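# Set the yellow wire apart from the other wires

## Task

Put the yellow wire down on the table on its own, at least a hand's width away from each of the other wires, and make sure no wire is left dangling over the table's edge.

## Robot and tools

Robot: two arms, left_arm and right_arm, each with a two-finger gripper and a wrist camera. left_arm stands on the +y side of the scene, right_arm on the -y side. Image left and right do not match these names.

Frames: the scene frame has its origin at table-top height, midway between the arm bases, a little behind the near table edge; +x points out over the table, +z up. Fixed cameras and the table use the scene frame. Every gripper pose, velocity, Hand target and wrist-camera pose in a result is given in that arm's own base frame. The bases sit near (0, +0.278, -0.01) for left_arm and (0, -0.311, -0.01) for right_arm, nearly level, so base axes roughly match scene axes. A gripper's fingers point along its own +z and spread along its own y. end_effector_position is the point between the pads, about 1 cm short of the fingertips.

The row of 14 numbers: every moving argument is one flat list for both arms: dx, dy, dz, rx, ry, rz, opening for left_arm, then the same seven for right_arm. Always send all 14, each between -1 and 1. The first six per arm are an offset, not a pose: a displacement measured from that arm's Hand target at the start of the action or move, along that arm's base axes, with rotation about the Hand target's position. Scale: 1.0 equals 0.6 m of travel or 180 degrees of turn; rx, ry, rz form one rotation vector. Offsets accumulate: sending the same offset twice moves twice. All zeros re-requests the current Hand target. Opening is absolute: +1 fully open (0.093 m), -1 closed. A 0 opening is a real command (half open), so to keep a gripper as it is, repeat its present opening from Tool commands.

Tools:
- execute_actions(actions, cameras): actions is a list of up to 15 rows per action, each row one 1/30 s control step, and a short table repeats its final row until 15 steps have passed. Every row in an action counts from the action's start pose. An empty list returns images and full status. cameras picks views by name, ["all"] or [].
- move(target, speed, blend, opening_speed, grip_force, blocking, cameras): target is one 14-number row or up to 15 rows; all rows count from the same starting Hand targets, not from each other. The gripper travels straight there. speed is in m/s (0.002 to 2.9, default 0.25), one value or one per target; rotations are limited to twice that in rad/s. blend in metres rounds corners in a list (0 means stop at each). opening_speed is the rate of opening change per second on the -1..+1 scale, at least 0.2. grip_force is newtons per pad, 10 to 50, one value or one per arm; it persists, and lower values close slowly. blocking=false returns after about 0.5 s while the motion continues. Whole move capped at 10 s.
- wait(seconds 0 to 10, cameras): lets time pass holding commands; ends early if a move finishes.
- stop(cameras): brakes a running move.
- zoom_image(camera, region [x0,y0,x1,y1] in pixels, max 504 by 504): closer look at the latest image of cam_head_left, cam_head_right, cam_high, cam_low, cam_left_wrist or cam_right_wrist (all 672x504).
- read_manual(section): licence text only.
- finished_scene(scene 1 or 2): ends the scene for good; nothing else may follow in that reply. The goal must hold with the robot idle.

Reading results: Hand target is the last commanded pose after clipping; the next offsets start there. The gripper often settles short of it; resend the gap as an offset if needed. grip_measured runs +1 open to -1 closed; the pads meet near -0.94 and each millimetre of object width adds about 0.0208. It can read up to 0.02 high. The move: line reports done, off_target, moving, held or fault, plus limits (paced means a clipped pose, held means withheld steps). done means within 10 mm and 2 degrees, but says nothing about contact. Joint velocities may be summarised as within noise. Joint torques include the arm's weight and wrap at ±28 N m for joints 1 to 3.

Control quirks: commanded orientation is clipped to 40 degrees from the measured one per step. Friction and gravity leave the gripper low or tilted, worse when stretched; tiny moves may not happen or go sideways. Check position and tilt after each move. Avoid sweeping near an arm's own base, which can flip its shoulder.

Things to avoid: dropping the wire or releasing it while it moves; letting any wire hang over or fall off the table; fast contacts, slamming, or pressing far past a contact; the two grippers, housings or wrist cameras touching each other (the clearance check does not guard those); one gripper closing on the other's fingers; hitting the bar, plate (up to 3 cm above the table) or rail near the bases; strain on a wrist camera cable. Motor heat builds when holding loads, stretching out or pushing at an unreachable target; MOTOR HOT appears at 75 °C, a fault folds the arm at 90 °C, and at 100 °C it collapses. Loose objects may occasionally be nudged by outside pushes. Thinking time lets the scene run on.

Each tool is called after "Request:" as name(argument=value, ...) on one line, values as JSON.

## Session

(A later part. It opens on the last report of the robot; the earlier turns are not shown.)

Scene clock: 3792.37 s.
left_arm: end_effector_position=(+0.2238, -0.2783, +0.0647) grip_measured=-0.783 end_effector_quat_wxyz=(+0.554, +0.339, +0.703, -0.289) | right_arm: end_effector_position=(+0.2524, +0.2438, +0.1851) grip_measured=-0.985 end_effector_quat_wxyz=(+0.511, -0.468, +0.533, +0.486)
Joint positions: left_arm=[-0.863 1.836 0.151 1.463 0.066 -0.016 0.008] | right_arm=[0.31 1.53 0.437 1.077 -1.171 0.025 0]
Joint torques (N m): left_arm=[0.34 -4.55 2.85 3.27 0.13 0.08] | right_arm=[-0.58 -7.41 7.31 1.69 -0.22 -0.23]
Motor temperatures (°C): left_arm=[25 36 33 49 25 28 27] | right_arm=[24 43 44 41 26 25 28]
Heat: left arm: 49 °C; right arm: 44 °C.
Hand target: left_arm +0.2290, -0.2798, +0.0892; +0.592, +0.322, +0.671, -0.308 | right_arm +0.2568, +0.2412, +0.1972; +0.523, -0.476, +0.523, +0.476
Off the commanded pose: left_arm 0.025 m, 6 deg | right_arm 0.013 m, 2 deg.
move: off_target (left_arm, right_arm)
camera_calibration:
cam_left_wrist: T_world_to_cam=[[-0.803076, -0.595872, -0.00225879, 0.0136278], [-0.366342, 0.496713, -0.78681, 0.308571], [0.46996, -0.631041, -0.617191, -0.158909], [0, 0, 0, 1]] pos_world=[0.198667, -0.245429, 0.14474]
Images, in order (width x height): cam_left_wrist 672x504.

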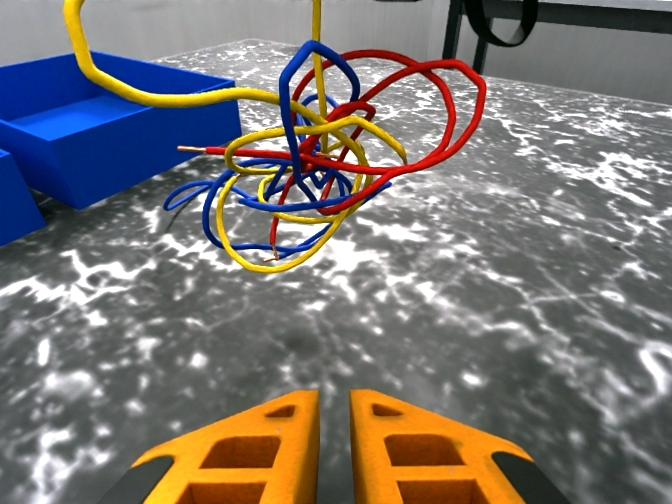

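Excellent side view. Zooming in to trace.

Request:
zoom_image(camera="cam_left_wrist", region=[160, 20, 500, 290])

Request:
zoom_image(camera="cam_left_wrist", region=[200, 80, 360, 280])

Request:
zoom_image(camera="cam_left_wrist", region=[270, 30, 430, 230])

Scaled by 1.482 from the camera's 672x504 image, which has a finer 960x720 frame.

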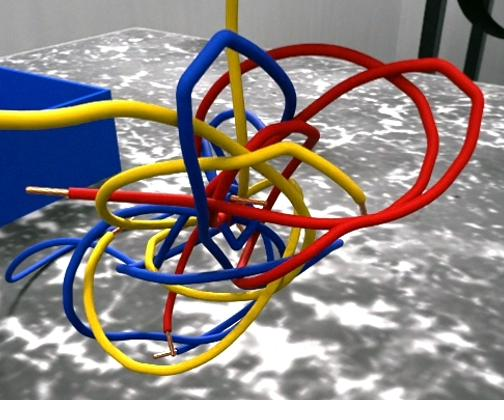

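Scaled by 2.520 from the camera's 672x504 image, which has a finer 960x720 frame.

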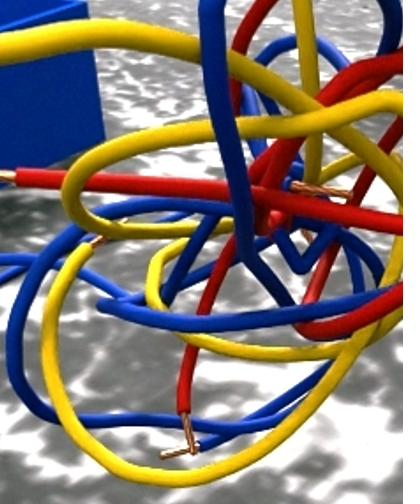

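Scaled by 2.520 from the camera's 672x504 image, which has a finer 960x720 frame.

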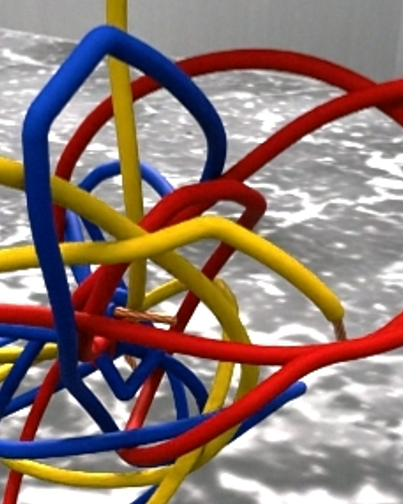

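Request:
zoom_image(camera="cam_left_wrist", region=[50, 0, 260, 175])

Scaled by 2.400 from the camera's 672x504 image, which has a finer 960x720 frame.

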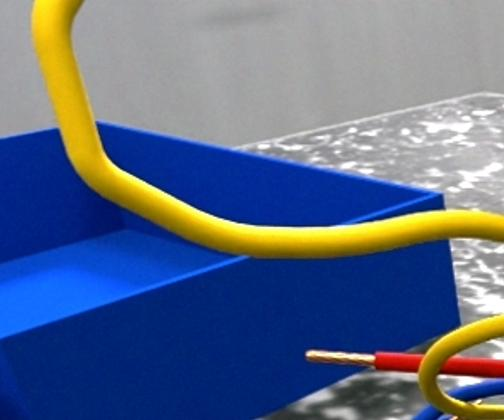

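Request:
move(target=[0.008, 0.0627, 0.0882, 0.298, -0.3975, -0.054, -0.44, 0, 0, 0, 0, 0, 0, -1], speed=0.15, cameras=["cam_left_wrist", "cam_low"])

Scene clock: 4020.43 s.
left_arm: end_effector_position=(+0.2330, -0.2422, +0.1408) grip_measured=-0.442 end_effector_quat_wxyz=(+0.640, +0.697, +0.252, +0.202) | right_arm: end_effector_position=(+0.2524, +0.2438, +0.1851) grip_measured=-0.985 end_effector_quat_wxyz=(+0.511, -0.468, +0.533, +0.486)
Joint positions: left_arm=[-0.694 1.287 0.117 1.069 0.223 1.551 0.024] | right_arm=[0.31 1.53 0.437 1.077 -1.171 0.025 0]
Joint torques (N m): left_arm=[0.18 -4.72 6.32 1.75 0.23 0.19] | right_arm=[-0.66 -7.5 7.3 1.73 -0.21 -0.24]
Motor temperatures (°C): left_arm=[25 32 29 72 25 28 27] | right_arm=[24 43 45 41 26 25 28]
Heat: left arm: 72 °C; right arm: 45 °C.
Hand target: left_arm +0.2338, -0.2421, +0.1421; +0.637, +0.702, +0.247, +0.200 | right_arm +0.2568, +0.2412, +0.1972; +0.523, -0.476, +0.523, +0.476
Off the commanded pose: left_arm 0.002 m, 1 deg | right_arm 0.013 m, 2 deg.
move: off_target (right_arm)
camera_calibration:
cam_left_wrist: T_world_to_cam=[[-0.0677514, 0.0745226, -0.994915, 0.173389], [0.45732, 0.888597, 0.0354165, 0.141119], [0.886718, -0.452595, -0.0942843, -0.221001], [0, 0, 0, 1]] pos_world=[0.143177, -0.238344, 0.146673]
Images, in order (width x height): cam_low 672x504, cam_left_wrist 672x504.

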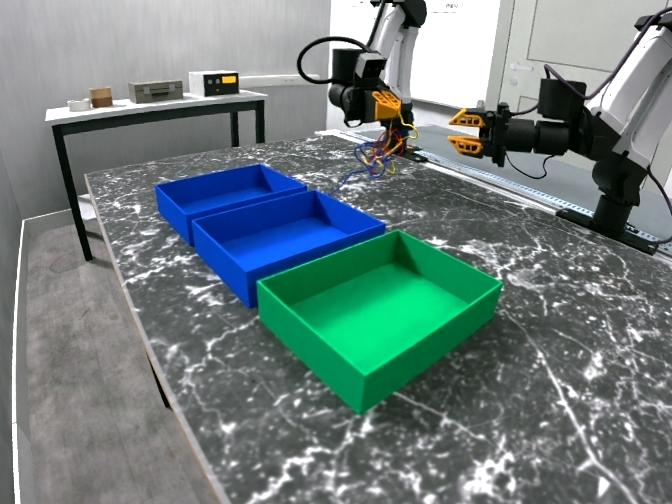

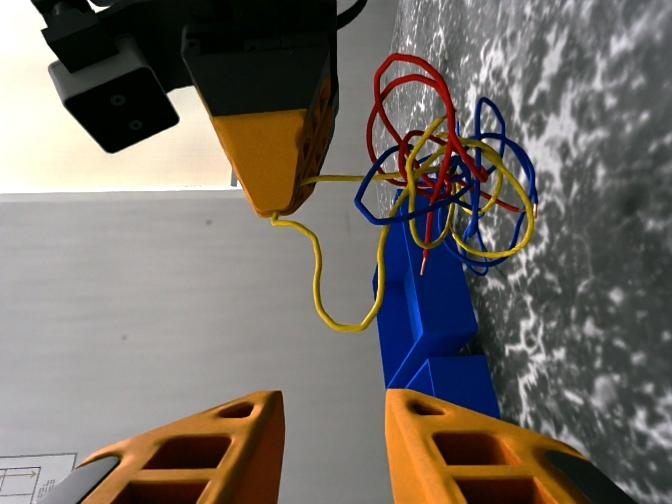

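Request:
zoom_image(camera="cam_left_wrist", region=[290, 100, 490, 350])

Scaled by 2.016 from the camera's 672x504 image, which has a finer 960x720 frame.

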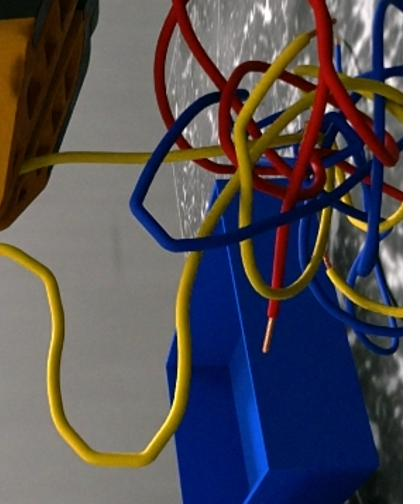

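Request:
move(target=[[0.055, -0.0808, -0.0283, 0, 0, 0, -0.44, 0, 0, 0, 0, 0, 0, -1], [0.055, -0.0808, -0.0283, 0, 0, 0, -1, 0, 0, 0, 0, 0, 0, -1]], speed=0.12, opening_speed=1.0, cameras=["cam_left_wrist"])

Scene clock: 4065.37 s.
left_arm: end_effector_position=(+0.2567, -0.2863, +0.1076) grip_measured=-0.973 end_effector_quat_wxyz=(+0.617, +0.723, +0.253, +0.180) | right_arm: end_effector_position=(+0.2524, +0.2438, +0.1851) grip_measured=-0.985 end_effector_quat_wxyz=(+0.511, -0.468, +0.533, +0.486)
Joint positions: left_arm=[-0.757 1.635 0.278 1.178 0.191 1.551 0] | right_arm=[0.31 1.53 0.437 1.077 -1.171 0.025 0]
Joint torques (N m): left_arm=[-0.64 -4.38 6.98 2.64 -0.15 0.12] | right_arm=[-0.62 -7.69 7.2 1.65 -0.17 -0.19]
Motor temperatures (°C): left_arm=[25 31 32 67 25 28 27] | right_arm=[24 43 46 41 26 25 28]
Heat: left arm: 67 °C; right arm: 46 °C.
Hand target: left_arm +0.2668, -0.2906, +0.1251; +0.637, +0.702, +0.247, +0.200 | right_arm +0.2568, +0.2412, +0.1972; +0.523, -0.476, +0.523, +0.476
Off the commanded pose: left_arm 0.021 m, 4 deg | right_arm 0.013 m, 2 deg.
move: off_target (left_arm, right_arm); target 2's new opening was sent with left_arm's hand 0.021 m and 4 deg from that target
camera_calibration:
cam_left_wrist: T_world_to_cam=[[-0.119418, 0.132064, -0.984021, 0.173918], [0.487278, 0.871332, 0.0578055, 0.155555], [0.865043, -0.472589, -0.168405, -0.257282], [0, 0, 0, 1]] pos_world=[0.167531, -0.280097, 0.11882]
Images, in order (width x height): cam_left_wrist 672x504.

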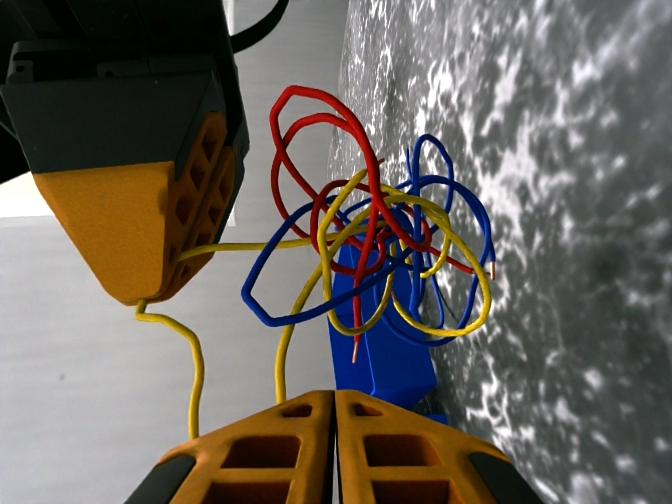

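Request:
move(target=[[-0.0307, 0.0427, 0.0407, -0.018, -0.013, 0, -0.1, 0, 0, 0, 0, 0, 0, -1], [0.0087, -0.0107, 0.0207, -0.018, -0.013, 0, -0.1, 0, 0, 0, 0, 0, 0, -1]], speed=0.12, opening_speed=1.0, cameras=["cam_left_wrist"])

Scene clock: 4103.13 s.
left_arm: end_effector_position=(+0.2628, -0.2932, +0.1190) grip_measured=-0.102 end_effector_quat_wxyz=(+0.639, +0.705, +0.242, +0.191) | right_arm: end_effector_position=(+0.2524, +0.2438, +0.1851) grip_measured=-0.985 end_effector_quat_wxyz=(+0.511, -0.468, +0.533, +0.486)
Joint positions: left_arm=[-0.76 1.686 0.301 1.272 0.188 1.551 0.04] | right_arm=[0.31 1.53 0.437 1.077 -1.171 0.025 0]
Joint torques (N m): left_arm=[-0.65 -4.7 6.89 2.67 -0.16 0.02] | right_arm=[-0.61 -7.68 7.04 1.7 -0.2 -0.24]
Motor temperatures (°C): left_arm=[25 31 33 72 25 28 27] | right_arm=[24 43 46 41 26 25 28]
Heat: left arm: 72 °C; right arm: 46 °C.
Hand target: left_arm +0.2720, -0.2970, +0.1375; +0.662, +0.679, +0.240, +0.208 | right_arm +0.2568, +0.2412, +0.1972; +0.523, -0.476, +0.523, +0.476
Off the commanded pose: left_arm 0.021 m, 4 deg | right_arm 0.013 m, 2 deg.
move: off_target (left_arm, right_arm)
camera_calibration:
cam_left_wrist: T_world_to_cam=[[-0.07183, 0.087591, -0.993563, 0.162359], [0.485601, 0.873177, 0.0418712, 0.160863], [0.871225, -0.479468, -0.105255, -0.275096], [0, 0, 0, 1]] pos_world=[0.173217, -0.286583, 0.125623]
Images, in order (width x height): cam_left_wrist 672x504.

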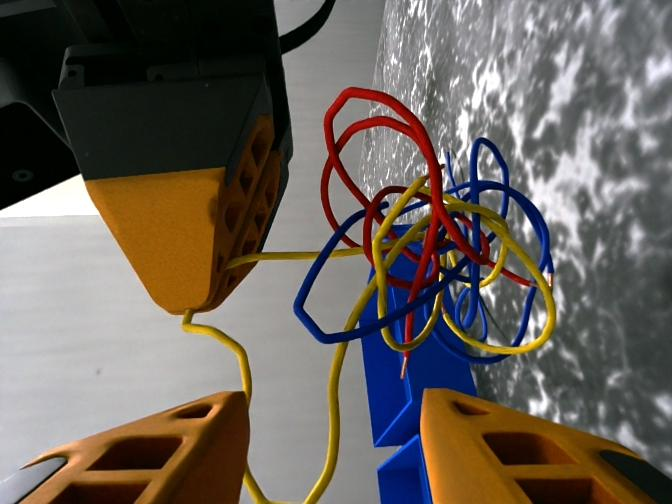

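Request:
zoom_image(camera="cam_left_wrist", region=[236, 330, 436, 504])

Scaled by 2.520 from the camera's 672x504 image, which has a finer 960x720 frame.

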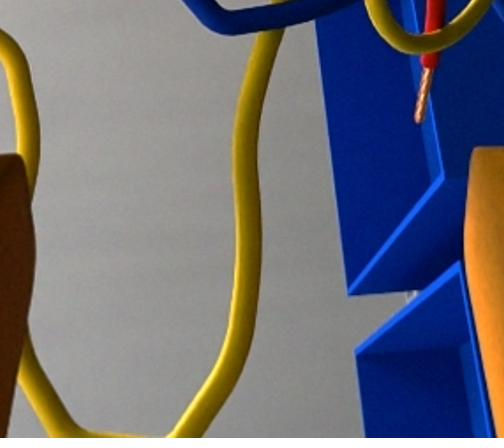

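Request:
move(target=[0, 0, 0, 0, 0, 0, -1, 0, 0, 0, 0, 0, 0, -1], speed=0.1, opening_speed=1.2, cameras=["cam_left_wrist"])

Scene clock: 4130.13 s.
left_arm: end_effector_position=(+0.2629, -0.2932, +0.1191) grip_measured=-0.973 end_effector_quat_wxyz=(+0.639, +0.705, +0.242, +0.191) | right_arm: end_effector_position=(+0.2524, +0.2438, +0.1851) grip_measured=-0.985 end_effector_quat_wxyz=(+0.511, -0.468, +0.533, +0.486)
Joint positions: left_arm=[-0.76 1.686 0.301 1.272 0.188 1.551 0] | right_arm=[0.31 1.53 0.437 1.077 -1.171 0.025 0]
Joint torques (N m): left_arm=[-0.66 -4.72 6.86 2.67 -0.16 0.01] | right_arm=[-0.77 -7.36 7.17 1.71 -0.21 -0.24]
Motor temperatures (°C): left_arm=[25 31 33 74 25 28 27] | right_arm=[24 43 46 40 26 25 28]
Heat: left arm: 74 °C; right arm: 46 °C.
Hand target: left_arm +0.2720, -0.2970, +0.1376; +0.662, +0.679, +0.240, +0.208 | right_arm +0.2568, +0.2412, +0.1972; +0.523, -0.476, +0.523, +0.476
Off the commanded pose: left_arm 0.021 m, 4 deg | right_arm 0.013 m, 2 deg.
move: off_target (left_arm, right_arm)
camera_calibration:
cam_left_wrist: T_world_to_cam=[[-0.0718896, 0.087107, -0.993602, 0.162342], [0.485246, 0.873394, 0.0414599, 0.160984], [0.871417, -0.479161, -0.105056, -0.275143], [0, 0, 0, 1]] pos_world=[0.173318, -0.286582, 0.125724]
Images, in order (width x height): cam_left_wrist 672x504.

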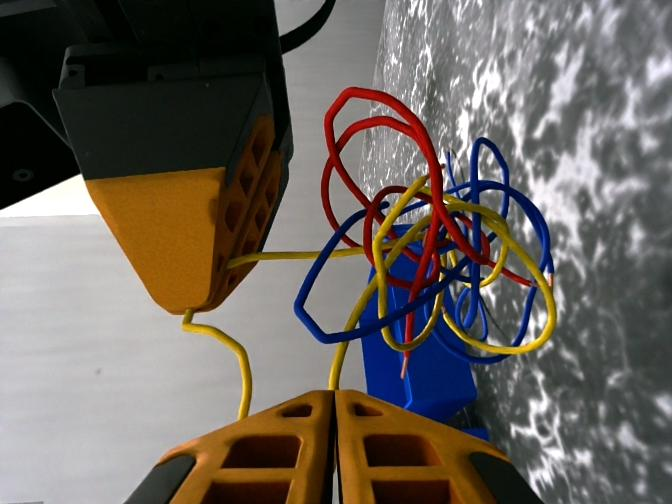

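Request:
move(target=[0.0728, 0.131, 0.0225, 0, 0, 0, -1, 0, 0, 0, 0, 0, 0, -1], speed=0.1, cameras=["cam_left_wrist", "cam_low"])

Scene clock: 4148.50 s.
left_arm: end_effector_position=(+0.3124, -0.2179, +0.1408) grip_measured=-0.973 end_effector_quat_wxyz=(+0.657, +0.681, +0.250, +0.205) | right_arm: end_effector_position=(+0.2524, +0.2438, +0.1851) grip_measured=-0.985 end_effector_quat_wxyz=(+0.511, -0.468, +0.533, +0.486)
Joint positions: left_arm=[-0.382 1.628 0.301 1.267 0.533 1.551 0] | right_arm=[0.31 1.53 0.437 1.077 -1.171 0.025 0]
Joint torques (N m): left_arm=[0.02 -7.97 6.72 1.68 0.24 0.17] | right_arm=[-0.59 -7.54 7.21 1.71 -0.21 -0.23]
Motor temperatures (°C): left_arm=[25 32 33 74 25 28 27] | right_arm=[24 44 46 40 26 25 28]
Heat: left arm: 74 °C; right arm: 46 °C. Fold the left arm in close to its base, or ease its load, before you think long.
Hand target: left_arm +0.3157, -0.2184, +0.1510; +0.662, +0.680, +0.240, +0.208 | right_arm +0.2568, +0.2412, +0.1972; +0.523, -0.476, +0.523, +0.476
Off the commanded pose: left_arm 0.011 m, 1 deg | right_arm 0.013 m, 2 deg.
MOTOR HOT: joint 4 (wrist pitch) of the left arm reports 74 °C; the controller's stop level is 90 °C. To cool a motor, set the load down, stop pushing, or move to a pose that needs little force.
move: off_target (left_arm, right_arm)
camera_calibration:
cam_left_wrist: T_world_to_cam=[[-0.046108, 0.032246, -0.998416, 0.161471], [0.455234, 0.890338, 0.00773218, 0.0881648], [0.889177, -0.454156, -0.0557312, -0.286898], [0, 0, 0, 1]] pos_world=[0.222413, -0.214, 0.144544]
Images, in order (width x height): cam_low 672x504, cam_left_wrist 672x504.

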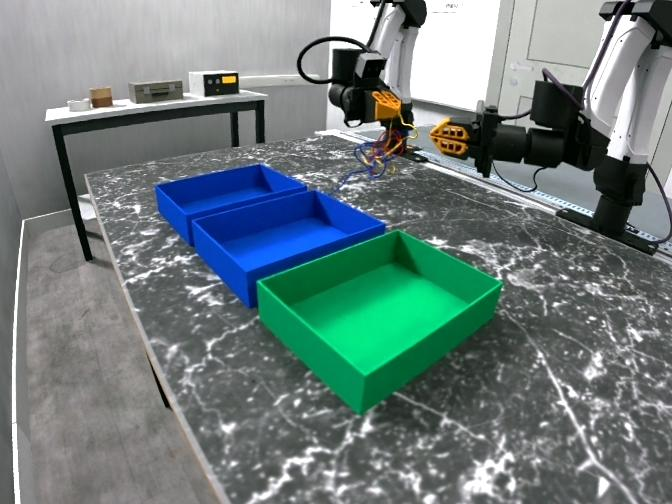

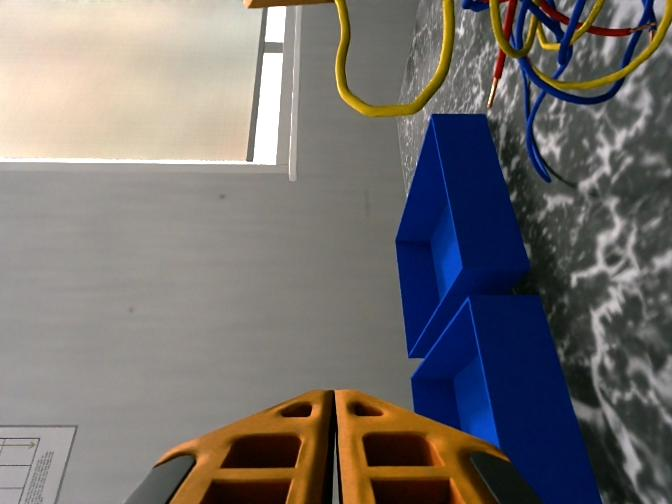

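Request:
move(target=[-0.05, 0.05, 0.08, 0.27, 0.196, 0, -0.44, 0, 0, 0, 0, 0, 0, -1], speed=0.2, cameras=[])

Request:
wait(seconds=10)

Scene clock: 4165.60 s.
left_arm: end_effector_position=(+0.2819, -0.1906, +0.1948) grip_measured=-0.442 end_effector_quat_wxyz=(+0.236, +0.915, +0.320, +0.069) | right_arm: end_effector_position=(+0.2524, +0.2438, +0.1851) grip_measured=-0.985 end_effector_quat_wxyz=(+0.511, -0.468, +0.533, +0.486)
Joint positions: left_arm=[-0.49 1.434 1.331 -1.014 0.213 1.93 0.024] | right_arm=[0.31 1.53 0.437 1.077 -1.171 0.025 0]
Joint torques (N m): left_arm=[-0.7 -4.42 9.51 1.02 -0.03 0.22] | right_arm=[-0.68 -7.57 7.15 1.67 -0.22 -0.24]
Motor temperatures (°C): left_arm=[25 33 33 67 25 28 27] | right_arm=[24 44 46 40 26 25 28]
Heat: left arm: 67 °C; right arm: 46 °C.
Hand target: left_arm +0.2857, -0.1884, +0.1990; +0.227, +0.917, +0.318, +0.077 | right_arm +0.2568, +0.2412, +0.1972; +0.523, -0.476, +0.523, +0.476
Off the commanded pose: left_arm 0.006 m, 1 deg | right_arm 0.013 m, 2 deg.
MOTOR HOT: cleared for the motors of the left arm.
move: off_target (right_arm)
No camera images: "cameras" was empty.

Scene clock: 4175.60 s.
left_arm: end_effector_position=(+0.2819, -0.1906, +0.1947) grip_measured=-0.442 end_effector_quat_wxyz=(+0.236, +0.915, +0.320, +0.069) | right_arm: end_effector_position=(+0.2524, +0.2438, +0.1851) grip_measured=-0.985 end_effector_quat_wxyz=(+0.511, -0.468, +0.533, +0.486)
Joint positions: left_arm=[-0.49 1.434 1.331 -1.014 0.213 1.93 0.024] | right_arm=[0.31 1.53 0.437 1.077 -1.171 0.025 0]
Joint torques (N m): left_arm=[-0.69 -4.44 9.5 1.01 -0.04 0.24] | right_arm=[-0.66 -7.38 7.19 1.72 -0.22 -0.23]
Motor temperatures (°C): left_arm=[25 32 35 63 25 28 27] | right_arm=[24 44 46 40 26 25 28]
Heat: left arm: 63 °C; right arm: 46 °C.
Hand target: left_arm +0.2857, -0.1884, +0.1990; +0.227, +0.917, +0.318, +0.077 | right_arm +0.2568, +0.2412, +0.1972; +0.523, -0.476, +0.523, +0.476
Tool commands: left_gripper/opening=-0.44 right_gripper/opening=-1.0
Off the commanded pose: left_arm 0.006 m, 1 deg | right_arm 0.013 m, 2 deg.
wait: 10.00 s; at rest by 0.17 s

Request:
move(target=[-0.0682, -0.084, -0.0417, -0.3154, 0.1934, 0.3562, -0.44, 0, 0, 0, 0, 0, 0, -1], speed=0.2, cameras=["cam_left_wrist"])

Scene clock: 4289.07 s.
left_arm: end_effector_position=(+0.2386, -0.2392, +0.1639) grip_measured=-0.442 end_effector_quat_wxyz=(+0.412, +0.406, +0.783, -0.228) | right_arm: end_effector_position=(+0.2524, +0.2438, +0.1851) grip_measured=-0.985 end_effector_quat_wxyz=(+0.511, -0.468, +0.533, +0.486)
Joint positions: left_arm=[-0.651 1.072 0.653 -0.196 0.275 0.162 0.024] | right_arm=[0.31 1.53 0.437 1.077 -1.171 0.025 0]
Joint torques (N m): left_arm=[-0.7 -4.55 6.67 2.36 -0.13 0.09] | right_arm=[-0.51 -7.62 7.12 1.66 -0.24 -0.27]
Motor temperatures (°C): left_arm=[25 32 40 50 25 28 27] | right_arm=[24 44 46 40 26 25 28]
Heat: left arm: 50 °C; right arm: 46 °C.
Hand target: left_arm +0.2448, -0.2388, +0.1740; +0.439, +0.396, +0.775, -0.223 | right_arm +0.2568, +0.2412, +0.1972; +0.523, -0.476, +0.523, +0.476
Off the commanded pose: left_arm 0.012 m, 3 deg | right_arm 0.013 m, 2 deg.
move: off_target (left_arm, right_arm)
camera_calibration:
cam_left_wrist: T_world_to_cam=[[-0.835303, -0.549777, -0.0036871, 0.0678946], [-0.470639, 0.718499, -0.512111, 0.405502], [0.284196, -0.426033, -0.858911, 0.0531152], [0, 0, 0, 1]] pos_world=[0.232462, -0.231397, 0.253533]
Images, in order (width x height): cam_left_wrist 672x504.

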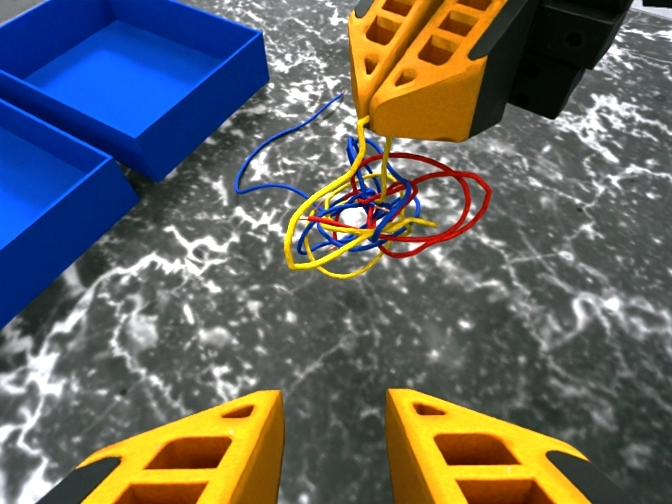

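Request:
zoom_image(camera="cam_left_wrist", region=[240, 90, 500, 300])

Scaled by 1.938 from the camera's 672x504 image, which has a finer 960x720 frame.

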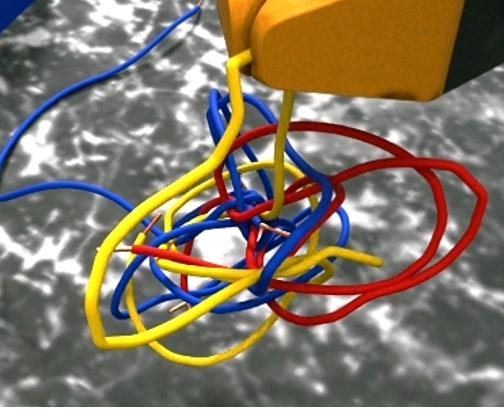

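Request:
move(target=[0.076, -0.0698, -0.0333, 0, 0, 0, -0.52, 0, 0, 0, 0, 0, 0, -1], speed=0.15, cameras=["cam_left_wrist"])

Scene clock: 4327.27 s.
left_arm: end_effector_position=(+0.2744, -0.2739, +0.1350) grip_measured=-0.517 end_effector_quat_wxyz=(+0.405, +0.407, +0.786, -0.227) | right_arm: end_effector_position=(+0.2524, +0.2438, +0.1851) grip_measured=-0.985 end_effector_quat_wxyz=(+0.511, -0.468, +0.533, +0.486)
Joint positions: left_arm=[-0.674 1.344 0.711 0.005 0.257 0.15 0.02] | right_arm=[0.31 1.53 0.437 1.077 -1.171 0.025 0]
Joint torques (N m): left_arm=[-0.66 -4.16 9.92 2.39 -0.14 0.07] | right_arm=[-0.65 -7.5 7.1 1.71 -0.27 -0.24]
Heat: left arm: 53 °C; right arm: 46 °C.
Hand target: left_arm +0.2904, -0.2807, +0.1540; +0.439, +0.396, +0.775, -0.223 | right_arm +0.2568, +0.2412, +0.1972; +0.523, -0.476, +0.523, +0.476
Off the commanded pose: left_arm 0.026 m, 4 deg | right_arm 0.013 m, 2 deg.
move: off_target (left_arm, right_arm)
camera_calibration:
cam_left_wrist: T_world_to_cam=[[-0.835885, -0.548905, 0.000575959, 0.078476], [-0.475867, 0.724138, -0.499174, 0.433748], [0.273582, -0.417526, -0.866502, 0.00951031], [0, 0, 0, 1]] pos_world=[0.269401, -0.267046, 0.224711]
Images, in order (width x height): cam_left_wrist 672x504.

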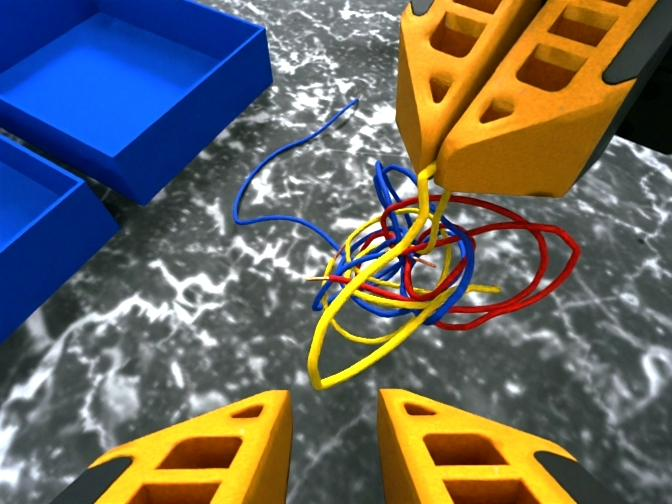

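Request:
move(target=[[0.0267, -0.0217, 0.005, 0, 0, 0, -0.52, 0, 0, 0, 0, 0, 0, -1], [0.0267, -0.0217, 0.005, 0, 0, 0, -1, 0, 0, 0, 0, 0, 0, -1]], speed=0.1, opening_speed=1.0, cameras=["cam_left_wrist"])

Scene clock: 4345.63 s.
left_arm: end_effector_position=(+0.2910, -0.2869, +0.1392) grip_measured=-0.970 end_effector_quat_wxyz=(+0.407, +0.406, +0.786, -0.227) | right_arm: end_effector_position=(+0.2524, +0.2438, +0.1851) grip_measured=-0.985 end_effector_quat_wxyz=(+0.511, -0.468, +0.533, +0.486)
Joint positions: left_arm=[-0.674 1.424 0.789 0.01 0.256 0.149 0] | right_arm=[0.31 1.53 0.437 1.077 -1.171 0.025 0]
Joint torques (N m): left_arm=[-0.75 -4.82 10.03 2.37 -0.14 0.08] | right_arm=[-0.65 -7.45 7.13 1.66 -0.18 -0.24]
Heat: left arm: 53 °C; right arm: 46 °C.
Hand target: left_arm +0.3064, -0.2937, +0.1570; +0.439, +0.396, +0.775, -0.223 | right_arm +0.2568, +0.2412, +0.1972; +0.523, -0.476, +0.523, +0.476
Off the commanded pose: left_arm 0.025 m, 4 deg | right_arm 0.013 m, 2 deg.
move: off_target (left_arm, right_arm); target 2's new opening was sent with left_arm's hand 0.025 m and 4 deg from that target
camera_calibration:
cam_left_wrist: T_world_to_cam=[[-0.835344, -0.549728, -0.000412334, 0.0849206], [-0.475195, 0.722463, -0.502232, 0.452928], [0.276389, -0.419341, -0.864733, 0.00162621], [0, 0, 0, 1]] pos_world=[0.285717, -0.279858, 0.228916]
Images, in order (width x height): cam_left_wrist 672x504.

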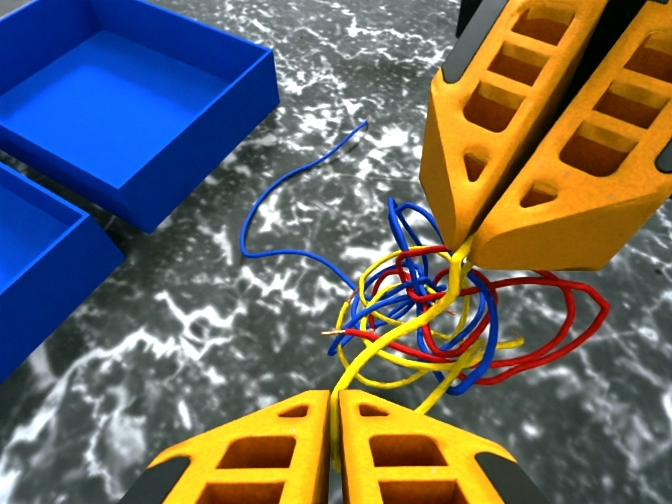

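Request:
move(target=[[0, 0, 0, 0, 0, 0, -1, 0, 0, -0.05, 0, 0, 0, -1], [0, 0, 0, 0, 0, 0, -1, 0, 0, -0.05, 0, 0, 0, -0.55], [0, 0, 0, 0, 0, 0, -1, 0, -0.15, -0.03, 0, 0, -0.1, -0.55]], speed=0.12, opening_speed=0.8, cameras=["cam_left_wrist", "cam_right_wrist", "cam_low"])

Scene clock: 4433.90 s.
left_arm: end_effector_position=(+0.2914, -0.2866, +0.1392) grip_measured=-0.970 end_effector_quat_wxyz=(+0.408, +0.406, +0.786, -0.226) | right_arm: end_effector_position=(+0.2584, +0.1544, +0.1808) grip_measured=-0.552 end_effector_quat_wxyz=(+0.598, -0.395, +0.582, +0.385)
Joint positions: left_arm=[-0.674 1.424 0.789 0.01 0.253 0.149 0] | right_arm=[-0.003 1.326 0.215 1.141 -1.171 0.003 0.019]
Joint torques (N m): left_arm=[-0.69 -4.85 10.03 2.38 -0.11 0.08] | right_arm=[-0.66 -4.98 4.19 1.62 -0.11 0.09]
Motor temperatures (°C): left_arm=[25 32 42 57 25 28 28] | right_arm=[24 43 46 41 26 25 28]
Heat: left arm: 57 °C; right arm: 46 °C.
Hand target: left_arm +0.3064, -0.2937, +0.1570; +0.439, +0.396, +0.775, -0.223 | right_arm +0.2568, +0.1511, +0.1792; +0.591, -0.388, +0.591, +0.388
Off the commanded pose: left_arm 0.024 m, 4 deg | right_arm 0.004 m, 2 deg.
move: off_target (left_arm)
camera_calibration:
cam_left_wrist: T_world_to_cam=[[-0.833954, -0.55183, -0.0021768, 0.0847127], [-0.476422, 0.721972, -0.501775, 0.452984], [0.278466, -0.41742, -0.864995, 0.00154098], [0, 0, 0, 1]] pos_world=[0.286029, -0.279651, 0.228813]
cam_right_wrist: T_world_to_cam=[[0.907272, -0.419218, 0.0333693, -0.179237], [-0.164967, -0.427762, -0.88871, 0.303973], [0.386837, 0.800797, -0.457254, -0.0539206], [0, 0, 0, 1]] pos_world=[0.23362, 0.0980684, 0.251469]
Images, in order (width x height): cam_low 672x504, cam_left_wrist 672x504, cam_right_wrist 672x504.

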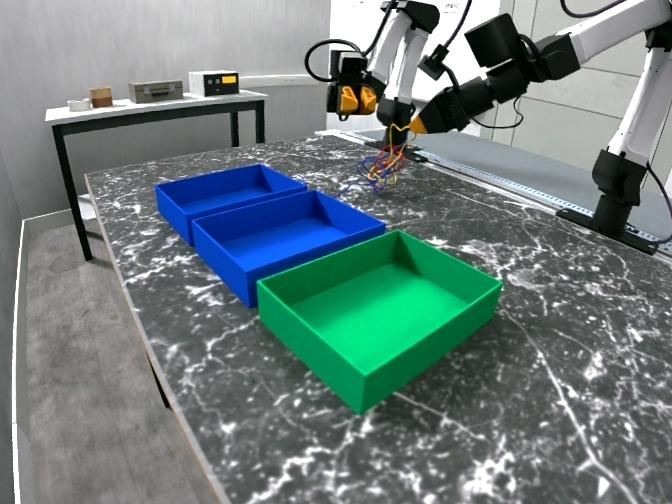

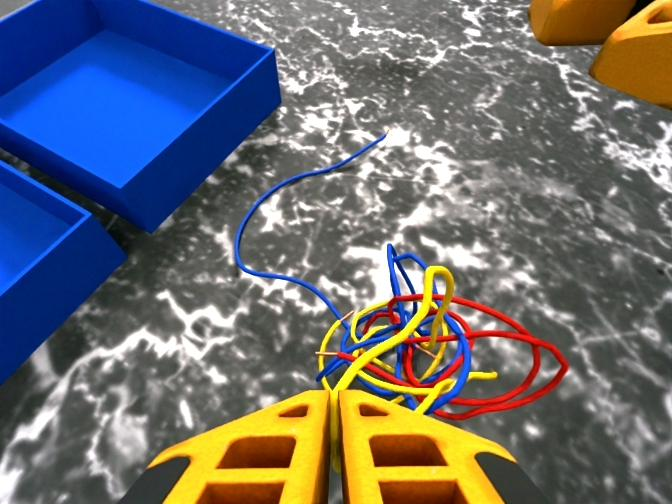

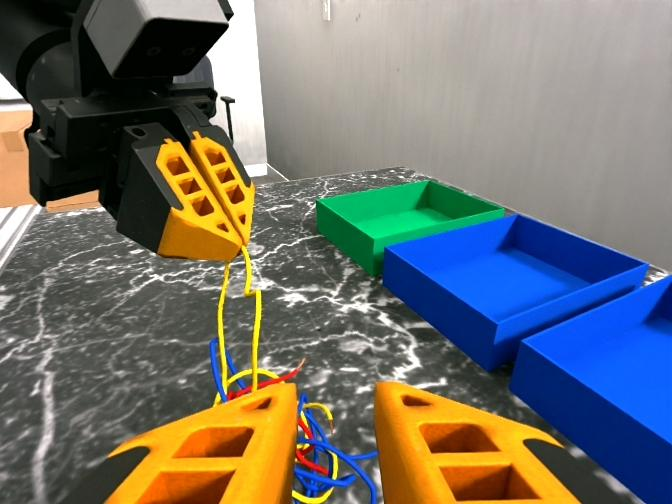

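Request:
move(target=[0, 0, 0, 0, 0, 0, -1, -0.086, 0.015, 0.0, -0.15, 0.063, 0, -0.55], speed=0.15, cameras=["cam_right_wrist"])

Scene clock: 4470.00 s.
left_arm: end_effector_position=(+0.2914, -0.2866, +0.1392) grip_measured=-0.970 end_effector_quat_wxyz=(+0.408, +0.406, +0.786, -0.226) | right_arm: end_effector_position=(+0.2053, +0.1614, +0.1716) grip_measured=-0.552 end_effector_quat_wxyz=(+0.421, -0.468, +0.722, +0.287)
Joint positions: left_arm=[-0.674 1.424 0.789 0.01 0.253 0.149 0] | right_arm=[0.169 0.852 0.585 -0.528 -0.833 -0.624 0.019]
Joint torques (N m): left_arm=[-0.7 -4.9 9.94 2.35 -0.11 0.08] | right_arm=[0.98 -1.92 9.26 1.5 -0.29 -0.22]
Motor temperatures (°C): left_arm=[25 32 43 57 25 28 28] | right_arm=[24 40 43 40 26 25 27]
Heat: left arm: 57 °C; right arm: 43 °C.
Hand target: left_arm +0.3064, -0.2937, +0.1570; +0.439, +0.396, +0.775, -0.223 | right_arm +0.2052, +0.1601, +0.1791; +0.423, -0.475, +0.720, +0.276
Off the commanded pose: left_arm 0.024 m, 4 deg | right_arm 0.008 m, 2 deg.
move: off_target (left_arm)
camera_calibration:
cam_right_wrist: T_world_to_cam=[[0.908854, -0.417095, 0.00396871, -0.123477], [-0.346475, -0.760201, -0.54959, 0.322727], [0.232248, 0.498122, -0.835425, 0.102354], [0, 0, 0, 1]] pos_world=[0.200268, 0.142851, 0.263367]
Images, in order (width x height): cam_right_wrist 672x504.

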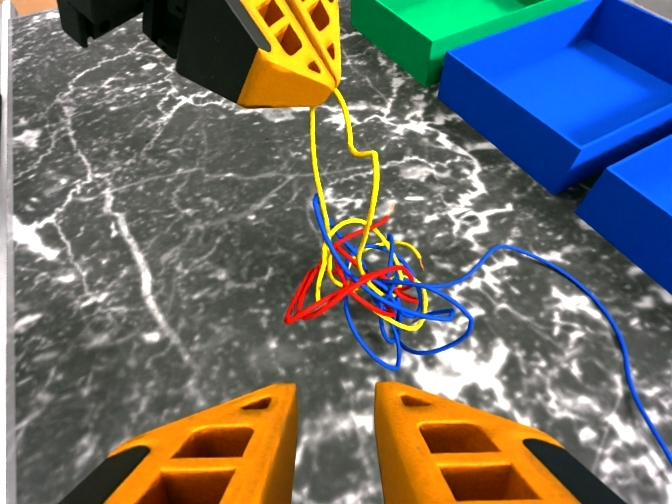

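Request:
zoom_image(camera="cam_right_wrist", region=[260, 70, 490, 380])

Scaled by 1.626 from the camera's 672x504 image, which has a finer 960x720 frame.

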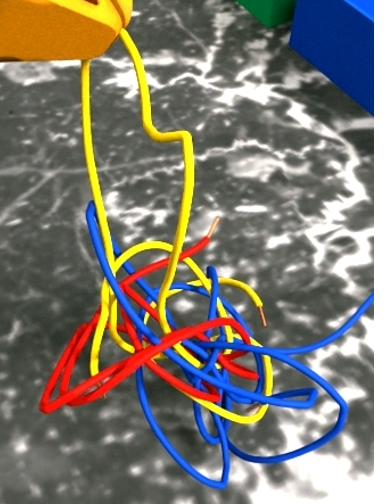

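Request:
move(target=[[0, 0, 0, 0, 0, 0, -1, 0.0258, 0.098, -0.077, 0, 0, 0, -0.55], [0, 0, 0, 0, 0, 0, -1, 0.0308, 0.1175, -0.0943, 0, 0, 0, -0.55]], speed=0.12, cameras=["cam_right_wrist"])

Scene clock: 4508.77 s.
left_arm: end_effector_position=(+0.2914, -0.2866, +0.1392) grip_measured=-0.970 end_effector_quat_wxyz=(+0.408, +0.406, +0.786, -0.226) | right_arm: end_effector_position=(+0.2194, +0.2294, +0.1200) grip_measured=-0.552 end_effector_quat_wxyz=(+0.412, -0.482, +0.721, +0.278)
Joint positions: left_arm=[-0.674 1.424 0.789 0.01 0.253 0.149 0] | right_arm=[0.523 1.091 0.45 0.004 -0.557 -0.37 0.019]
Joint torques (N m): left_arm=[-0.73 -4.81 10.07 2.38 -0.11 0.08] | right_arm=[1.02 -2.52 5.87 2.73 -0.16 0.18]
Motor temperatures (°C): left_arm=[25 31 43 58 25 28 28] | right_arm=[24 37 46 38 26 25 27]
Heat: left arm: 58 °C; right arm: 46 °C.
Hand target: left_arm +0.3064, -0.2937, +0.1570; +0.439, +0.396, +0.775, -0.223 | right_arm +0.2236, +0.2307, +0.1226; +0.423, -0.475, +0.720, +0.276
Off the commanded pose: left_arm 0.024 m, 4 deg | right_arm 0.005 m, 2 deg.
move: off_target (left_arm)
camera_calibration:
cam_right_wrist: T_world_to_cam=[[0.916713, -0.399012, 0.0206558, -0.11556], [-0.329479, -0.784186, -0.525829, 0.349993], [0.22601, 0.475228, -0.85034, 0.0304942], [0, 0, 0, 1]] pos_world=[0.214359, 0.213858, 0.212354]
Images, in order (width x height): cam_right_wrist 672x504.

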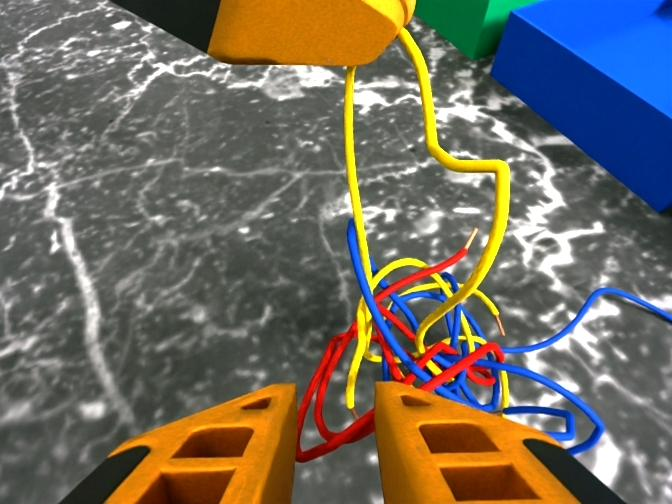

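Request:
move(target=[0, 0, 0, 0, 0, 0, -1, 0, 0, 0, 0, 0, 0, -1], speed=0.1, opening_speed=0.8, cameras=["cam_right_wrist"])

Scene clock: 4521.33 s.
left_arm: end_effector_position=(+0.2914, -0.2866, +0.1392) grip_measured=-0.970 end_effector_quat_wxyz=(+0.408, +0.406, +0.786, -0.226) | right_arm: end_effector_position=(+0.2195, +0.2294, +0.1200) grip_measured=-0.989 end_effector_quat_wxyz=(+0.413, -0.482, +0.721, +0.278)
Joint positions: left_arm=[-0.674 1.424 0.789 0.01 0.253 0.149 0] | right_arm=[0.523 1.091 0.45 0.005 -0.557 -0.369 0]
Joint torques (N m): left_arm=[-0.76 -4.83 10.03 2.38 -0.11 0.08] | right_arm=[1.13 -2.48 5.83 2.75 -0.16 0.13]
Motor temperatures (°C): left_arm=[25 31 44 58 25 28 28] | right_arm=[24 36 45 42 26 25 27]
Heat: left arm: 58 °C; right arm: 45 °C.
Hand target: left_arm +0.3064, -0.2937, +0.1570; +0.439, +0.396, +0.775, -0.223 | right_arm +0.2236, +0.2306, +0.1226; +0.423, -0.475, +0.720, +0.276
Off the commanded pose: left_arm 0.024 m, 4 deg | right_arm 0.005 m, 2 deg.
move: off_target (left_arm)
camera_calibration:
cam_right_wrist: T_world_to_cam=[[0.916498, -0.399502, 0.0207314, -0.115557], [-0.329834, -0.783965, -0.525936, 0.349999], [0.226365, 0.475181, -0.850271, 0.0304388], [0, 0, 0, 1]] pos_world=[0.214459, 0.213758, 0.212354]
Images, in order (width x height): cam_right_wrist 672x504.

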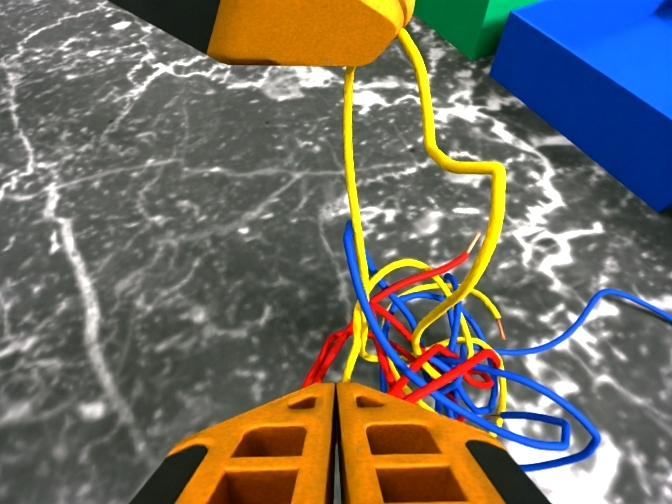

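Request:
move(target=[0, 0, 0, 0, 0, 0, -1, -0.035, -0.06, 0.01, 0, 0, 0, -1], speed=0.08, cameras=["cam_right_wrist"])

Scene clock: 4528.60 s.
left_arm: end_effector_position=(+0.2914, -0.2866, +0.1392) grip_measured=-0.970 end_effector_quat_wxyz=(+0.408, +0.406, +0.786, -0.226) | right_arm: end_effector_position=(+0.2102, +0.1978, +0.1324) grip_measured=-0.989 end_effector_quat_wxyz=(+0.434, -0.470, +0.719, +0.272)
Joint positions: left_arm=[-0.674 1.424 0.789 0.01 0.253 0.149 0] | right_arm=[0.404 0.909 0.405 -0.125 -0.631 -0.424 0]
Joint torques (N m): left_arm=[-0.72 -4.82 10.04 2.38 -0.12 0.09] | right_arm=[-0.47 -3.37 6.27 1.84 -0.55 -0.21]
Motor temperatures (°C): left_arm=[25 31 44 58 25 28 28] | right_arm=[24 36 44 43 26 25 27]
Heat: left arm: 58 °C; right arm: 44 °C.
Hand target: left_arm +0.3064, -0.2937, +0.1570; +0.439, +0.396, +0.775, -0.223 | right_arm +0.2027, +0.1946, +0.1286; +0.423, -0.475, +0.720, +0.276
Off the commanded pose: left_arm 0.024 m, 4 deg | right_arm 0.009 m, 1 deg.
move: off_target (left_arm)
camera_calibration:
cam_right_wrist: T_world_to_cam=[[0.901751, -0.430478, 0.0391723, -0.113162], [-0.338695, -0.759967, -0.55474, 0.329634], [0.268573, 0.48697, -0.831101, 0.0442937], [0, 0, 0, 1]] pos_world=[0.201794, 0.180228, 0.224107]
Images, in order (width x height): cam_right_wrist 672x504.

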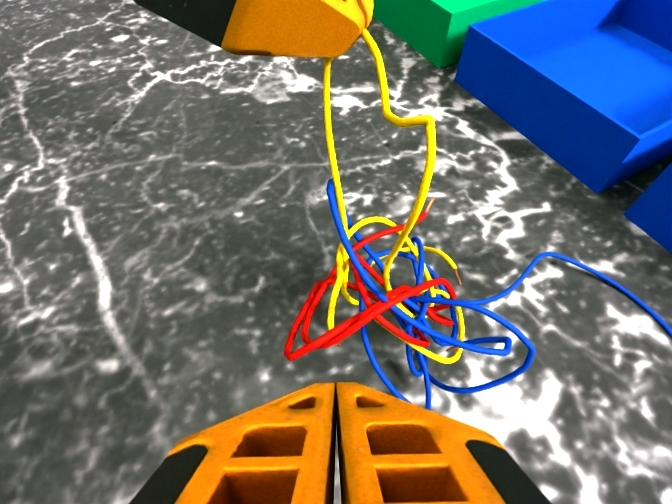

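Request:
move(target=[[0, 0, 0, 0, 0, 0, -1, 0.0322, 0.068, -0.0327, 0, 0, 0, -0.55], [0, 0, 0, 0, 0, 0, -1, 0.0322, 0.068, -0.0327, 0, 0, 0, -1]], speed=0.1, cameras=["cam_right_wrist"])

Scene clock: 4581.63 s.
left_arm: end_effector_position=(+0.2914, -0.2866, +0.1392) grip_measured=-0.970 end_effector_quat_wxyz=(+0.408, +0.406, +0.786, -0.226) | right_arm: end_effector_position=(+0.2173, +0.2328, +0.1039) grip_measured=-0.985 end_effector_quat_wxyz=(+0.410, -0.481, +0.723, +0.277)
Joint positions: left_arm=[-0.674 1.424 0.789 0.01 0.253 0.149 0] | right_arm=[0.546 1.133 0.402 0.095 -0.536 -0.352 0]
Joint torques (N m): left_arm=[-0.72 -4.81 9.99 2.37 -0.12 0.08] | right_arm=[1.11 -2.74 6.16 2.71 -0.16 0.13]
Motor temperatures (°C): left_arm=[25 31 45 58 25 28 28] | right_arm=[24 35 44 40 27 25 27]
Heat: left arm: 58 °C; right arm: 44 °C.
Hand target: left_arm +0.3064, -0.2937, +0.1570; +0.439, +0.396, +0.775, -0.223 | right_arm +0.2219, +0.2355, +0.1089; +0.423, -0.475, +0.720, +0.276
Off the commanded pose: left_arm 0.024 m, 4 deg | right_arm 0.007 m, 2 deg.
move: off_target (left_arm)
camera_calibration:
cam_right_wrist: T_world_to_cam=[[0.915595, -0.401736, 0.0171368, -0.110764], [-0.33482, -0.785302, -0.520765, 0.344277], [0.222667, 0.471072, -0.853528, 0.0176433], [0, 0, 0, 1]] pos_world=[0.212758, 0.217552, 0.196245]
Images, in order (width x height): cam_right_wrist 672x504.

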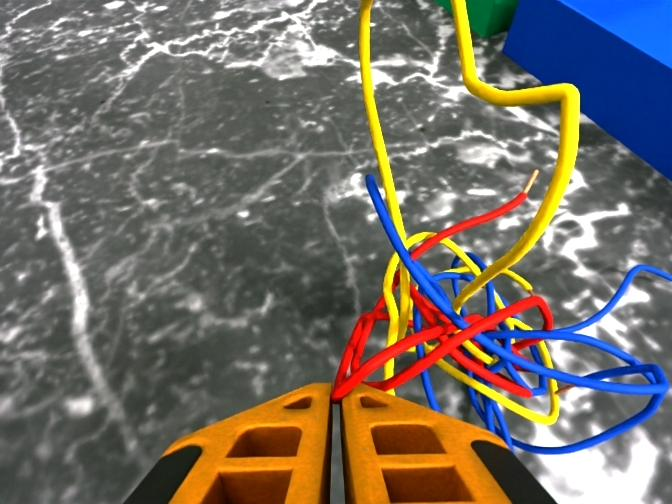

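Request:
move(target=[0, 0, 0, 0, 0, 0, -1, -0.03, -0.055, 0.0, 0, 0, 0, -1], speed=0.08, cameras=["cam_right_wrist"])

Scene clock: 4590.00 s.
left_arm: end_effector_position=(+0.2914, -0.2866, +0.1392) grip_measured=-0.970 end_effector_quat_wxyz=(+0.408, +0.406, +0.786, -0.226) | right_arm: end_effector_position=(+0.2101, +0.2069, +0.1127) grip_measured=-0.985 end_effector_quat_wxyz=(+0.433, -0.471, +0.718, +0.274)
Joint positions: left_arm=[-0.674 1.424 0.789 0.01 0.253 0.149 0] | right_arm=[0.45 0.975 0.341 0.022 -0.599 -0.393 0]
Joint torques (N m): left_arm=[-0.73 -4.82 10.09 2.36 -0.11 0.08] | right_arm=[-0.43 -3.74 5.89 1.86 -0.52 -0.17]
Motor temperatures (°C): left_arm=[25 31 45 58 25 28 28] | right_arm=[24 35 44 42 27 25 27]
Heat: left arm: 58 °C; right arm: 44 °C.
Hand target: left_arm +0.3064, -0.2937, +0.1570; +0.439, +0.396, +0.775, -0.223 | right_arm +0.2039, +0.2025, +0.1090; +0.423, -0.475, +0.720, +0.276
Off the commanded pose: left_arm 0.024 m, 4 deg | right_arm 0.008 m, 1 deg.
move: off_target (left_arm)
camera_calibration:
cam_right_wrist: T_world_to_cam=[[0.904083, -0.425719, 0.0373834, -0.109691], [-0.335339, -0.760924, -0.555466, 0.325084], [0.264918, 0.489651, -0.830698, 0.023754], [0, 0, 0, 1]] pos_world=[0.20189, 0.189035, 0.204406]
Images, in order (width x height): cam_right_wrist 672x504.

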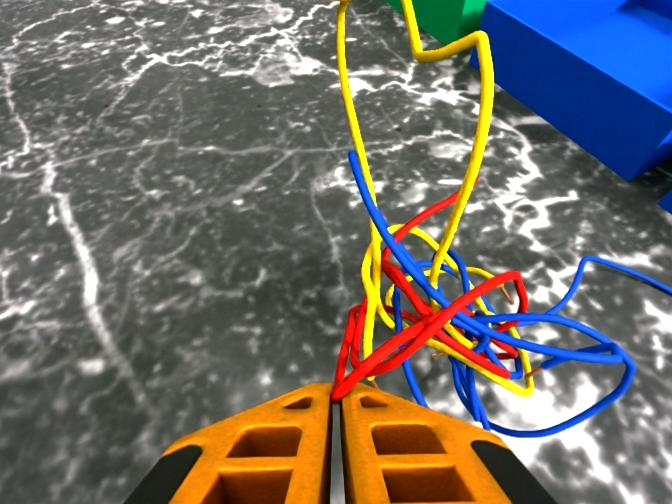

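Request:
move(target=[0, 0.05, 0.04, 0, 0, 0, -1, -0.03, -0.06, 0.0, 0, 0, 0, -1], speed=0.06, cameras=["cam_right_wrist", "cam_left_wrist"])

Scene clock: 4602.40 s.
left_arm: end_effector_position=(+0.2996, -0.2682, +0.1602) grip_measured=-0.970 end_effector_quat_wxyz=(+0.420, +0.398, +0.782, -0.229) | right_arm: end_effector_position=(+0.1925, +0.1720, +0.1155) grip_measured=-0.985 end_effector_quat_wxyz=(+0.438, -0.477, +0.711, +0.274)
Joint positions: left_arm=[-0.603 1.365 0.809 -0.048 0.307 0.177 0] | right_arm=[0.267 0.791 0.31 -0.211 -0.752 -0.546 0]
Joint velocities: left_arm=[-0.002 0.002 -0.017 -0.037 -0.168 0.051 0] | right_arm=[within noise]
Joint torques (N m): left_arm=[0.64 -7.98 10.25 1.68 0.1 0.28] | right_arm=[-0.8 -1.76 6.2 1.48 -0.5 -0.24]
Motor temperatures (°C): left_arm=[25 32 45 58 25 28 28] | right_arm=[24 35 44 42 27 25 27]
Heat: left arm: 58 °C; right arm: 44 °C.
Hand target: left_arm +0.3064, -0.2637, +0.1810; +0.439, +0.396, +0.775, -0.223 | right_arm +0.1859, +0.1665, +0.1089; +0.423, -0.475, +0.720, +0.276
Off the commanded pose: left_arm 0.022 m, 2 deg | right_arm 0.011 m, 2 deg.
move: off_target (left_arm, right_arm)
camera_calibration:
cam_left_wrist: T_world_to_cam=[[-0.827697, -0.56117, -0.00266029, 0.0974397], [-0.475987, 0.704552, -0.526348, 0.453246], [0.297245, -0.43439, -0.850265, 0.0126339], [0, 0, 0, 1]] pos_world=[0.292634, -0.259167, 0.249566]
cam_right_wrist: T_world_to_cam=[[0.908127, -0.415564, 0.0511011, -0.112861], [-0.317332, -0.762752, -0.56348, 0.291944], [0.273139, 0.495496, -0.824548, 0.0444576], [0, 0, 0, 1]] pos_world=[0.182992, 0.153752, 0.206929]
Images, in order (width x height): cam_left_wrist 672x504, cam_right_wrist 672x504.

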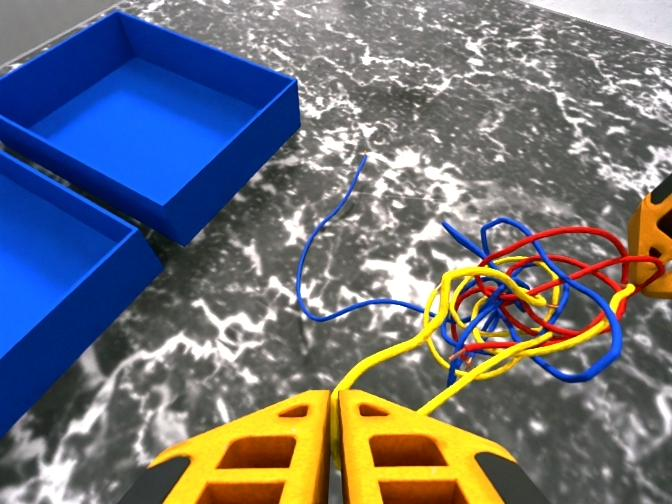

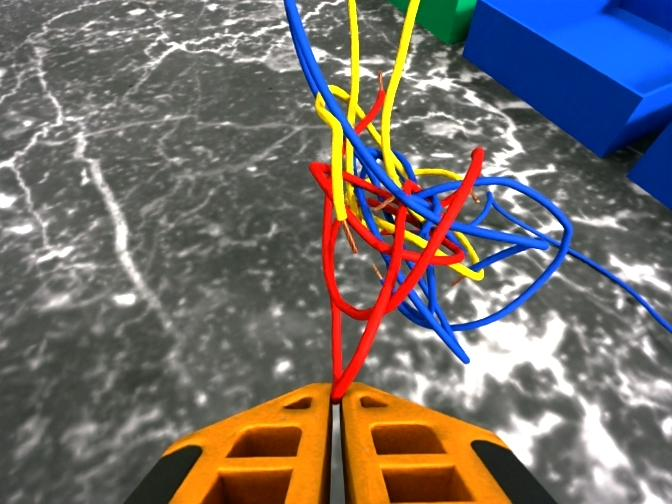

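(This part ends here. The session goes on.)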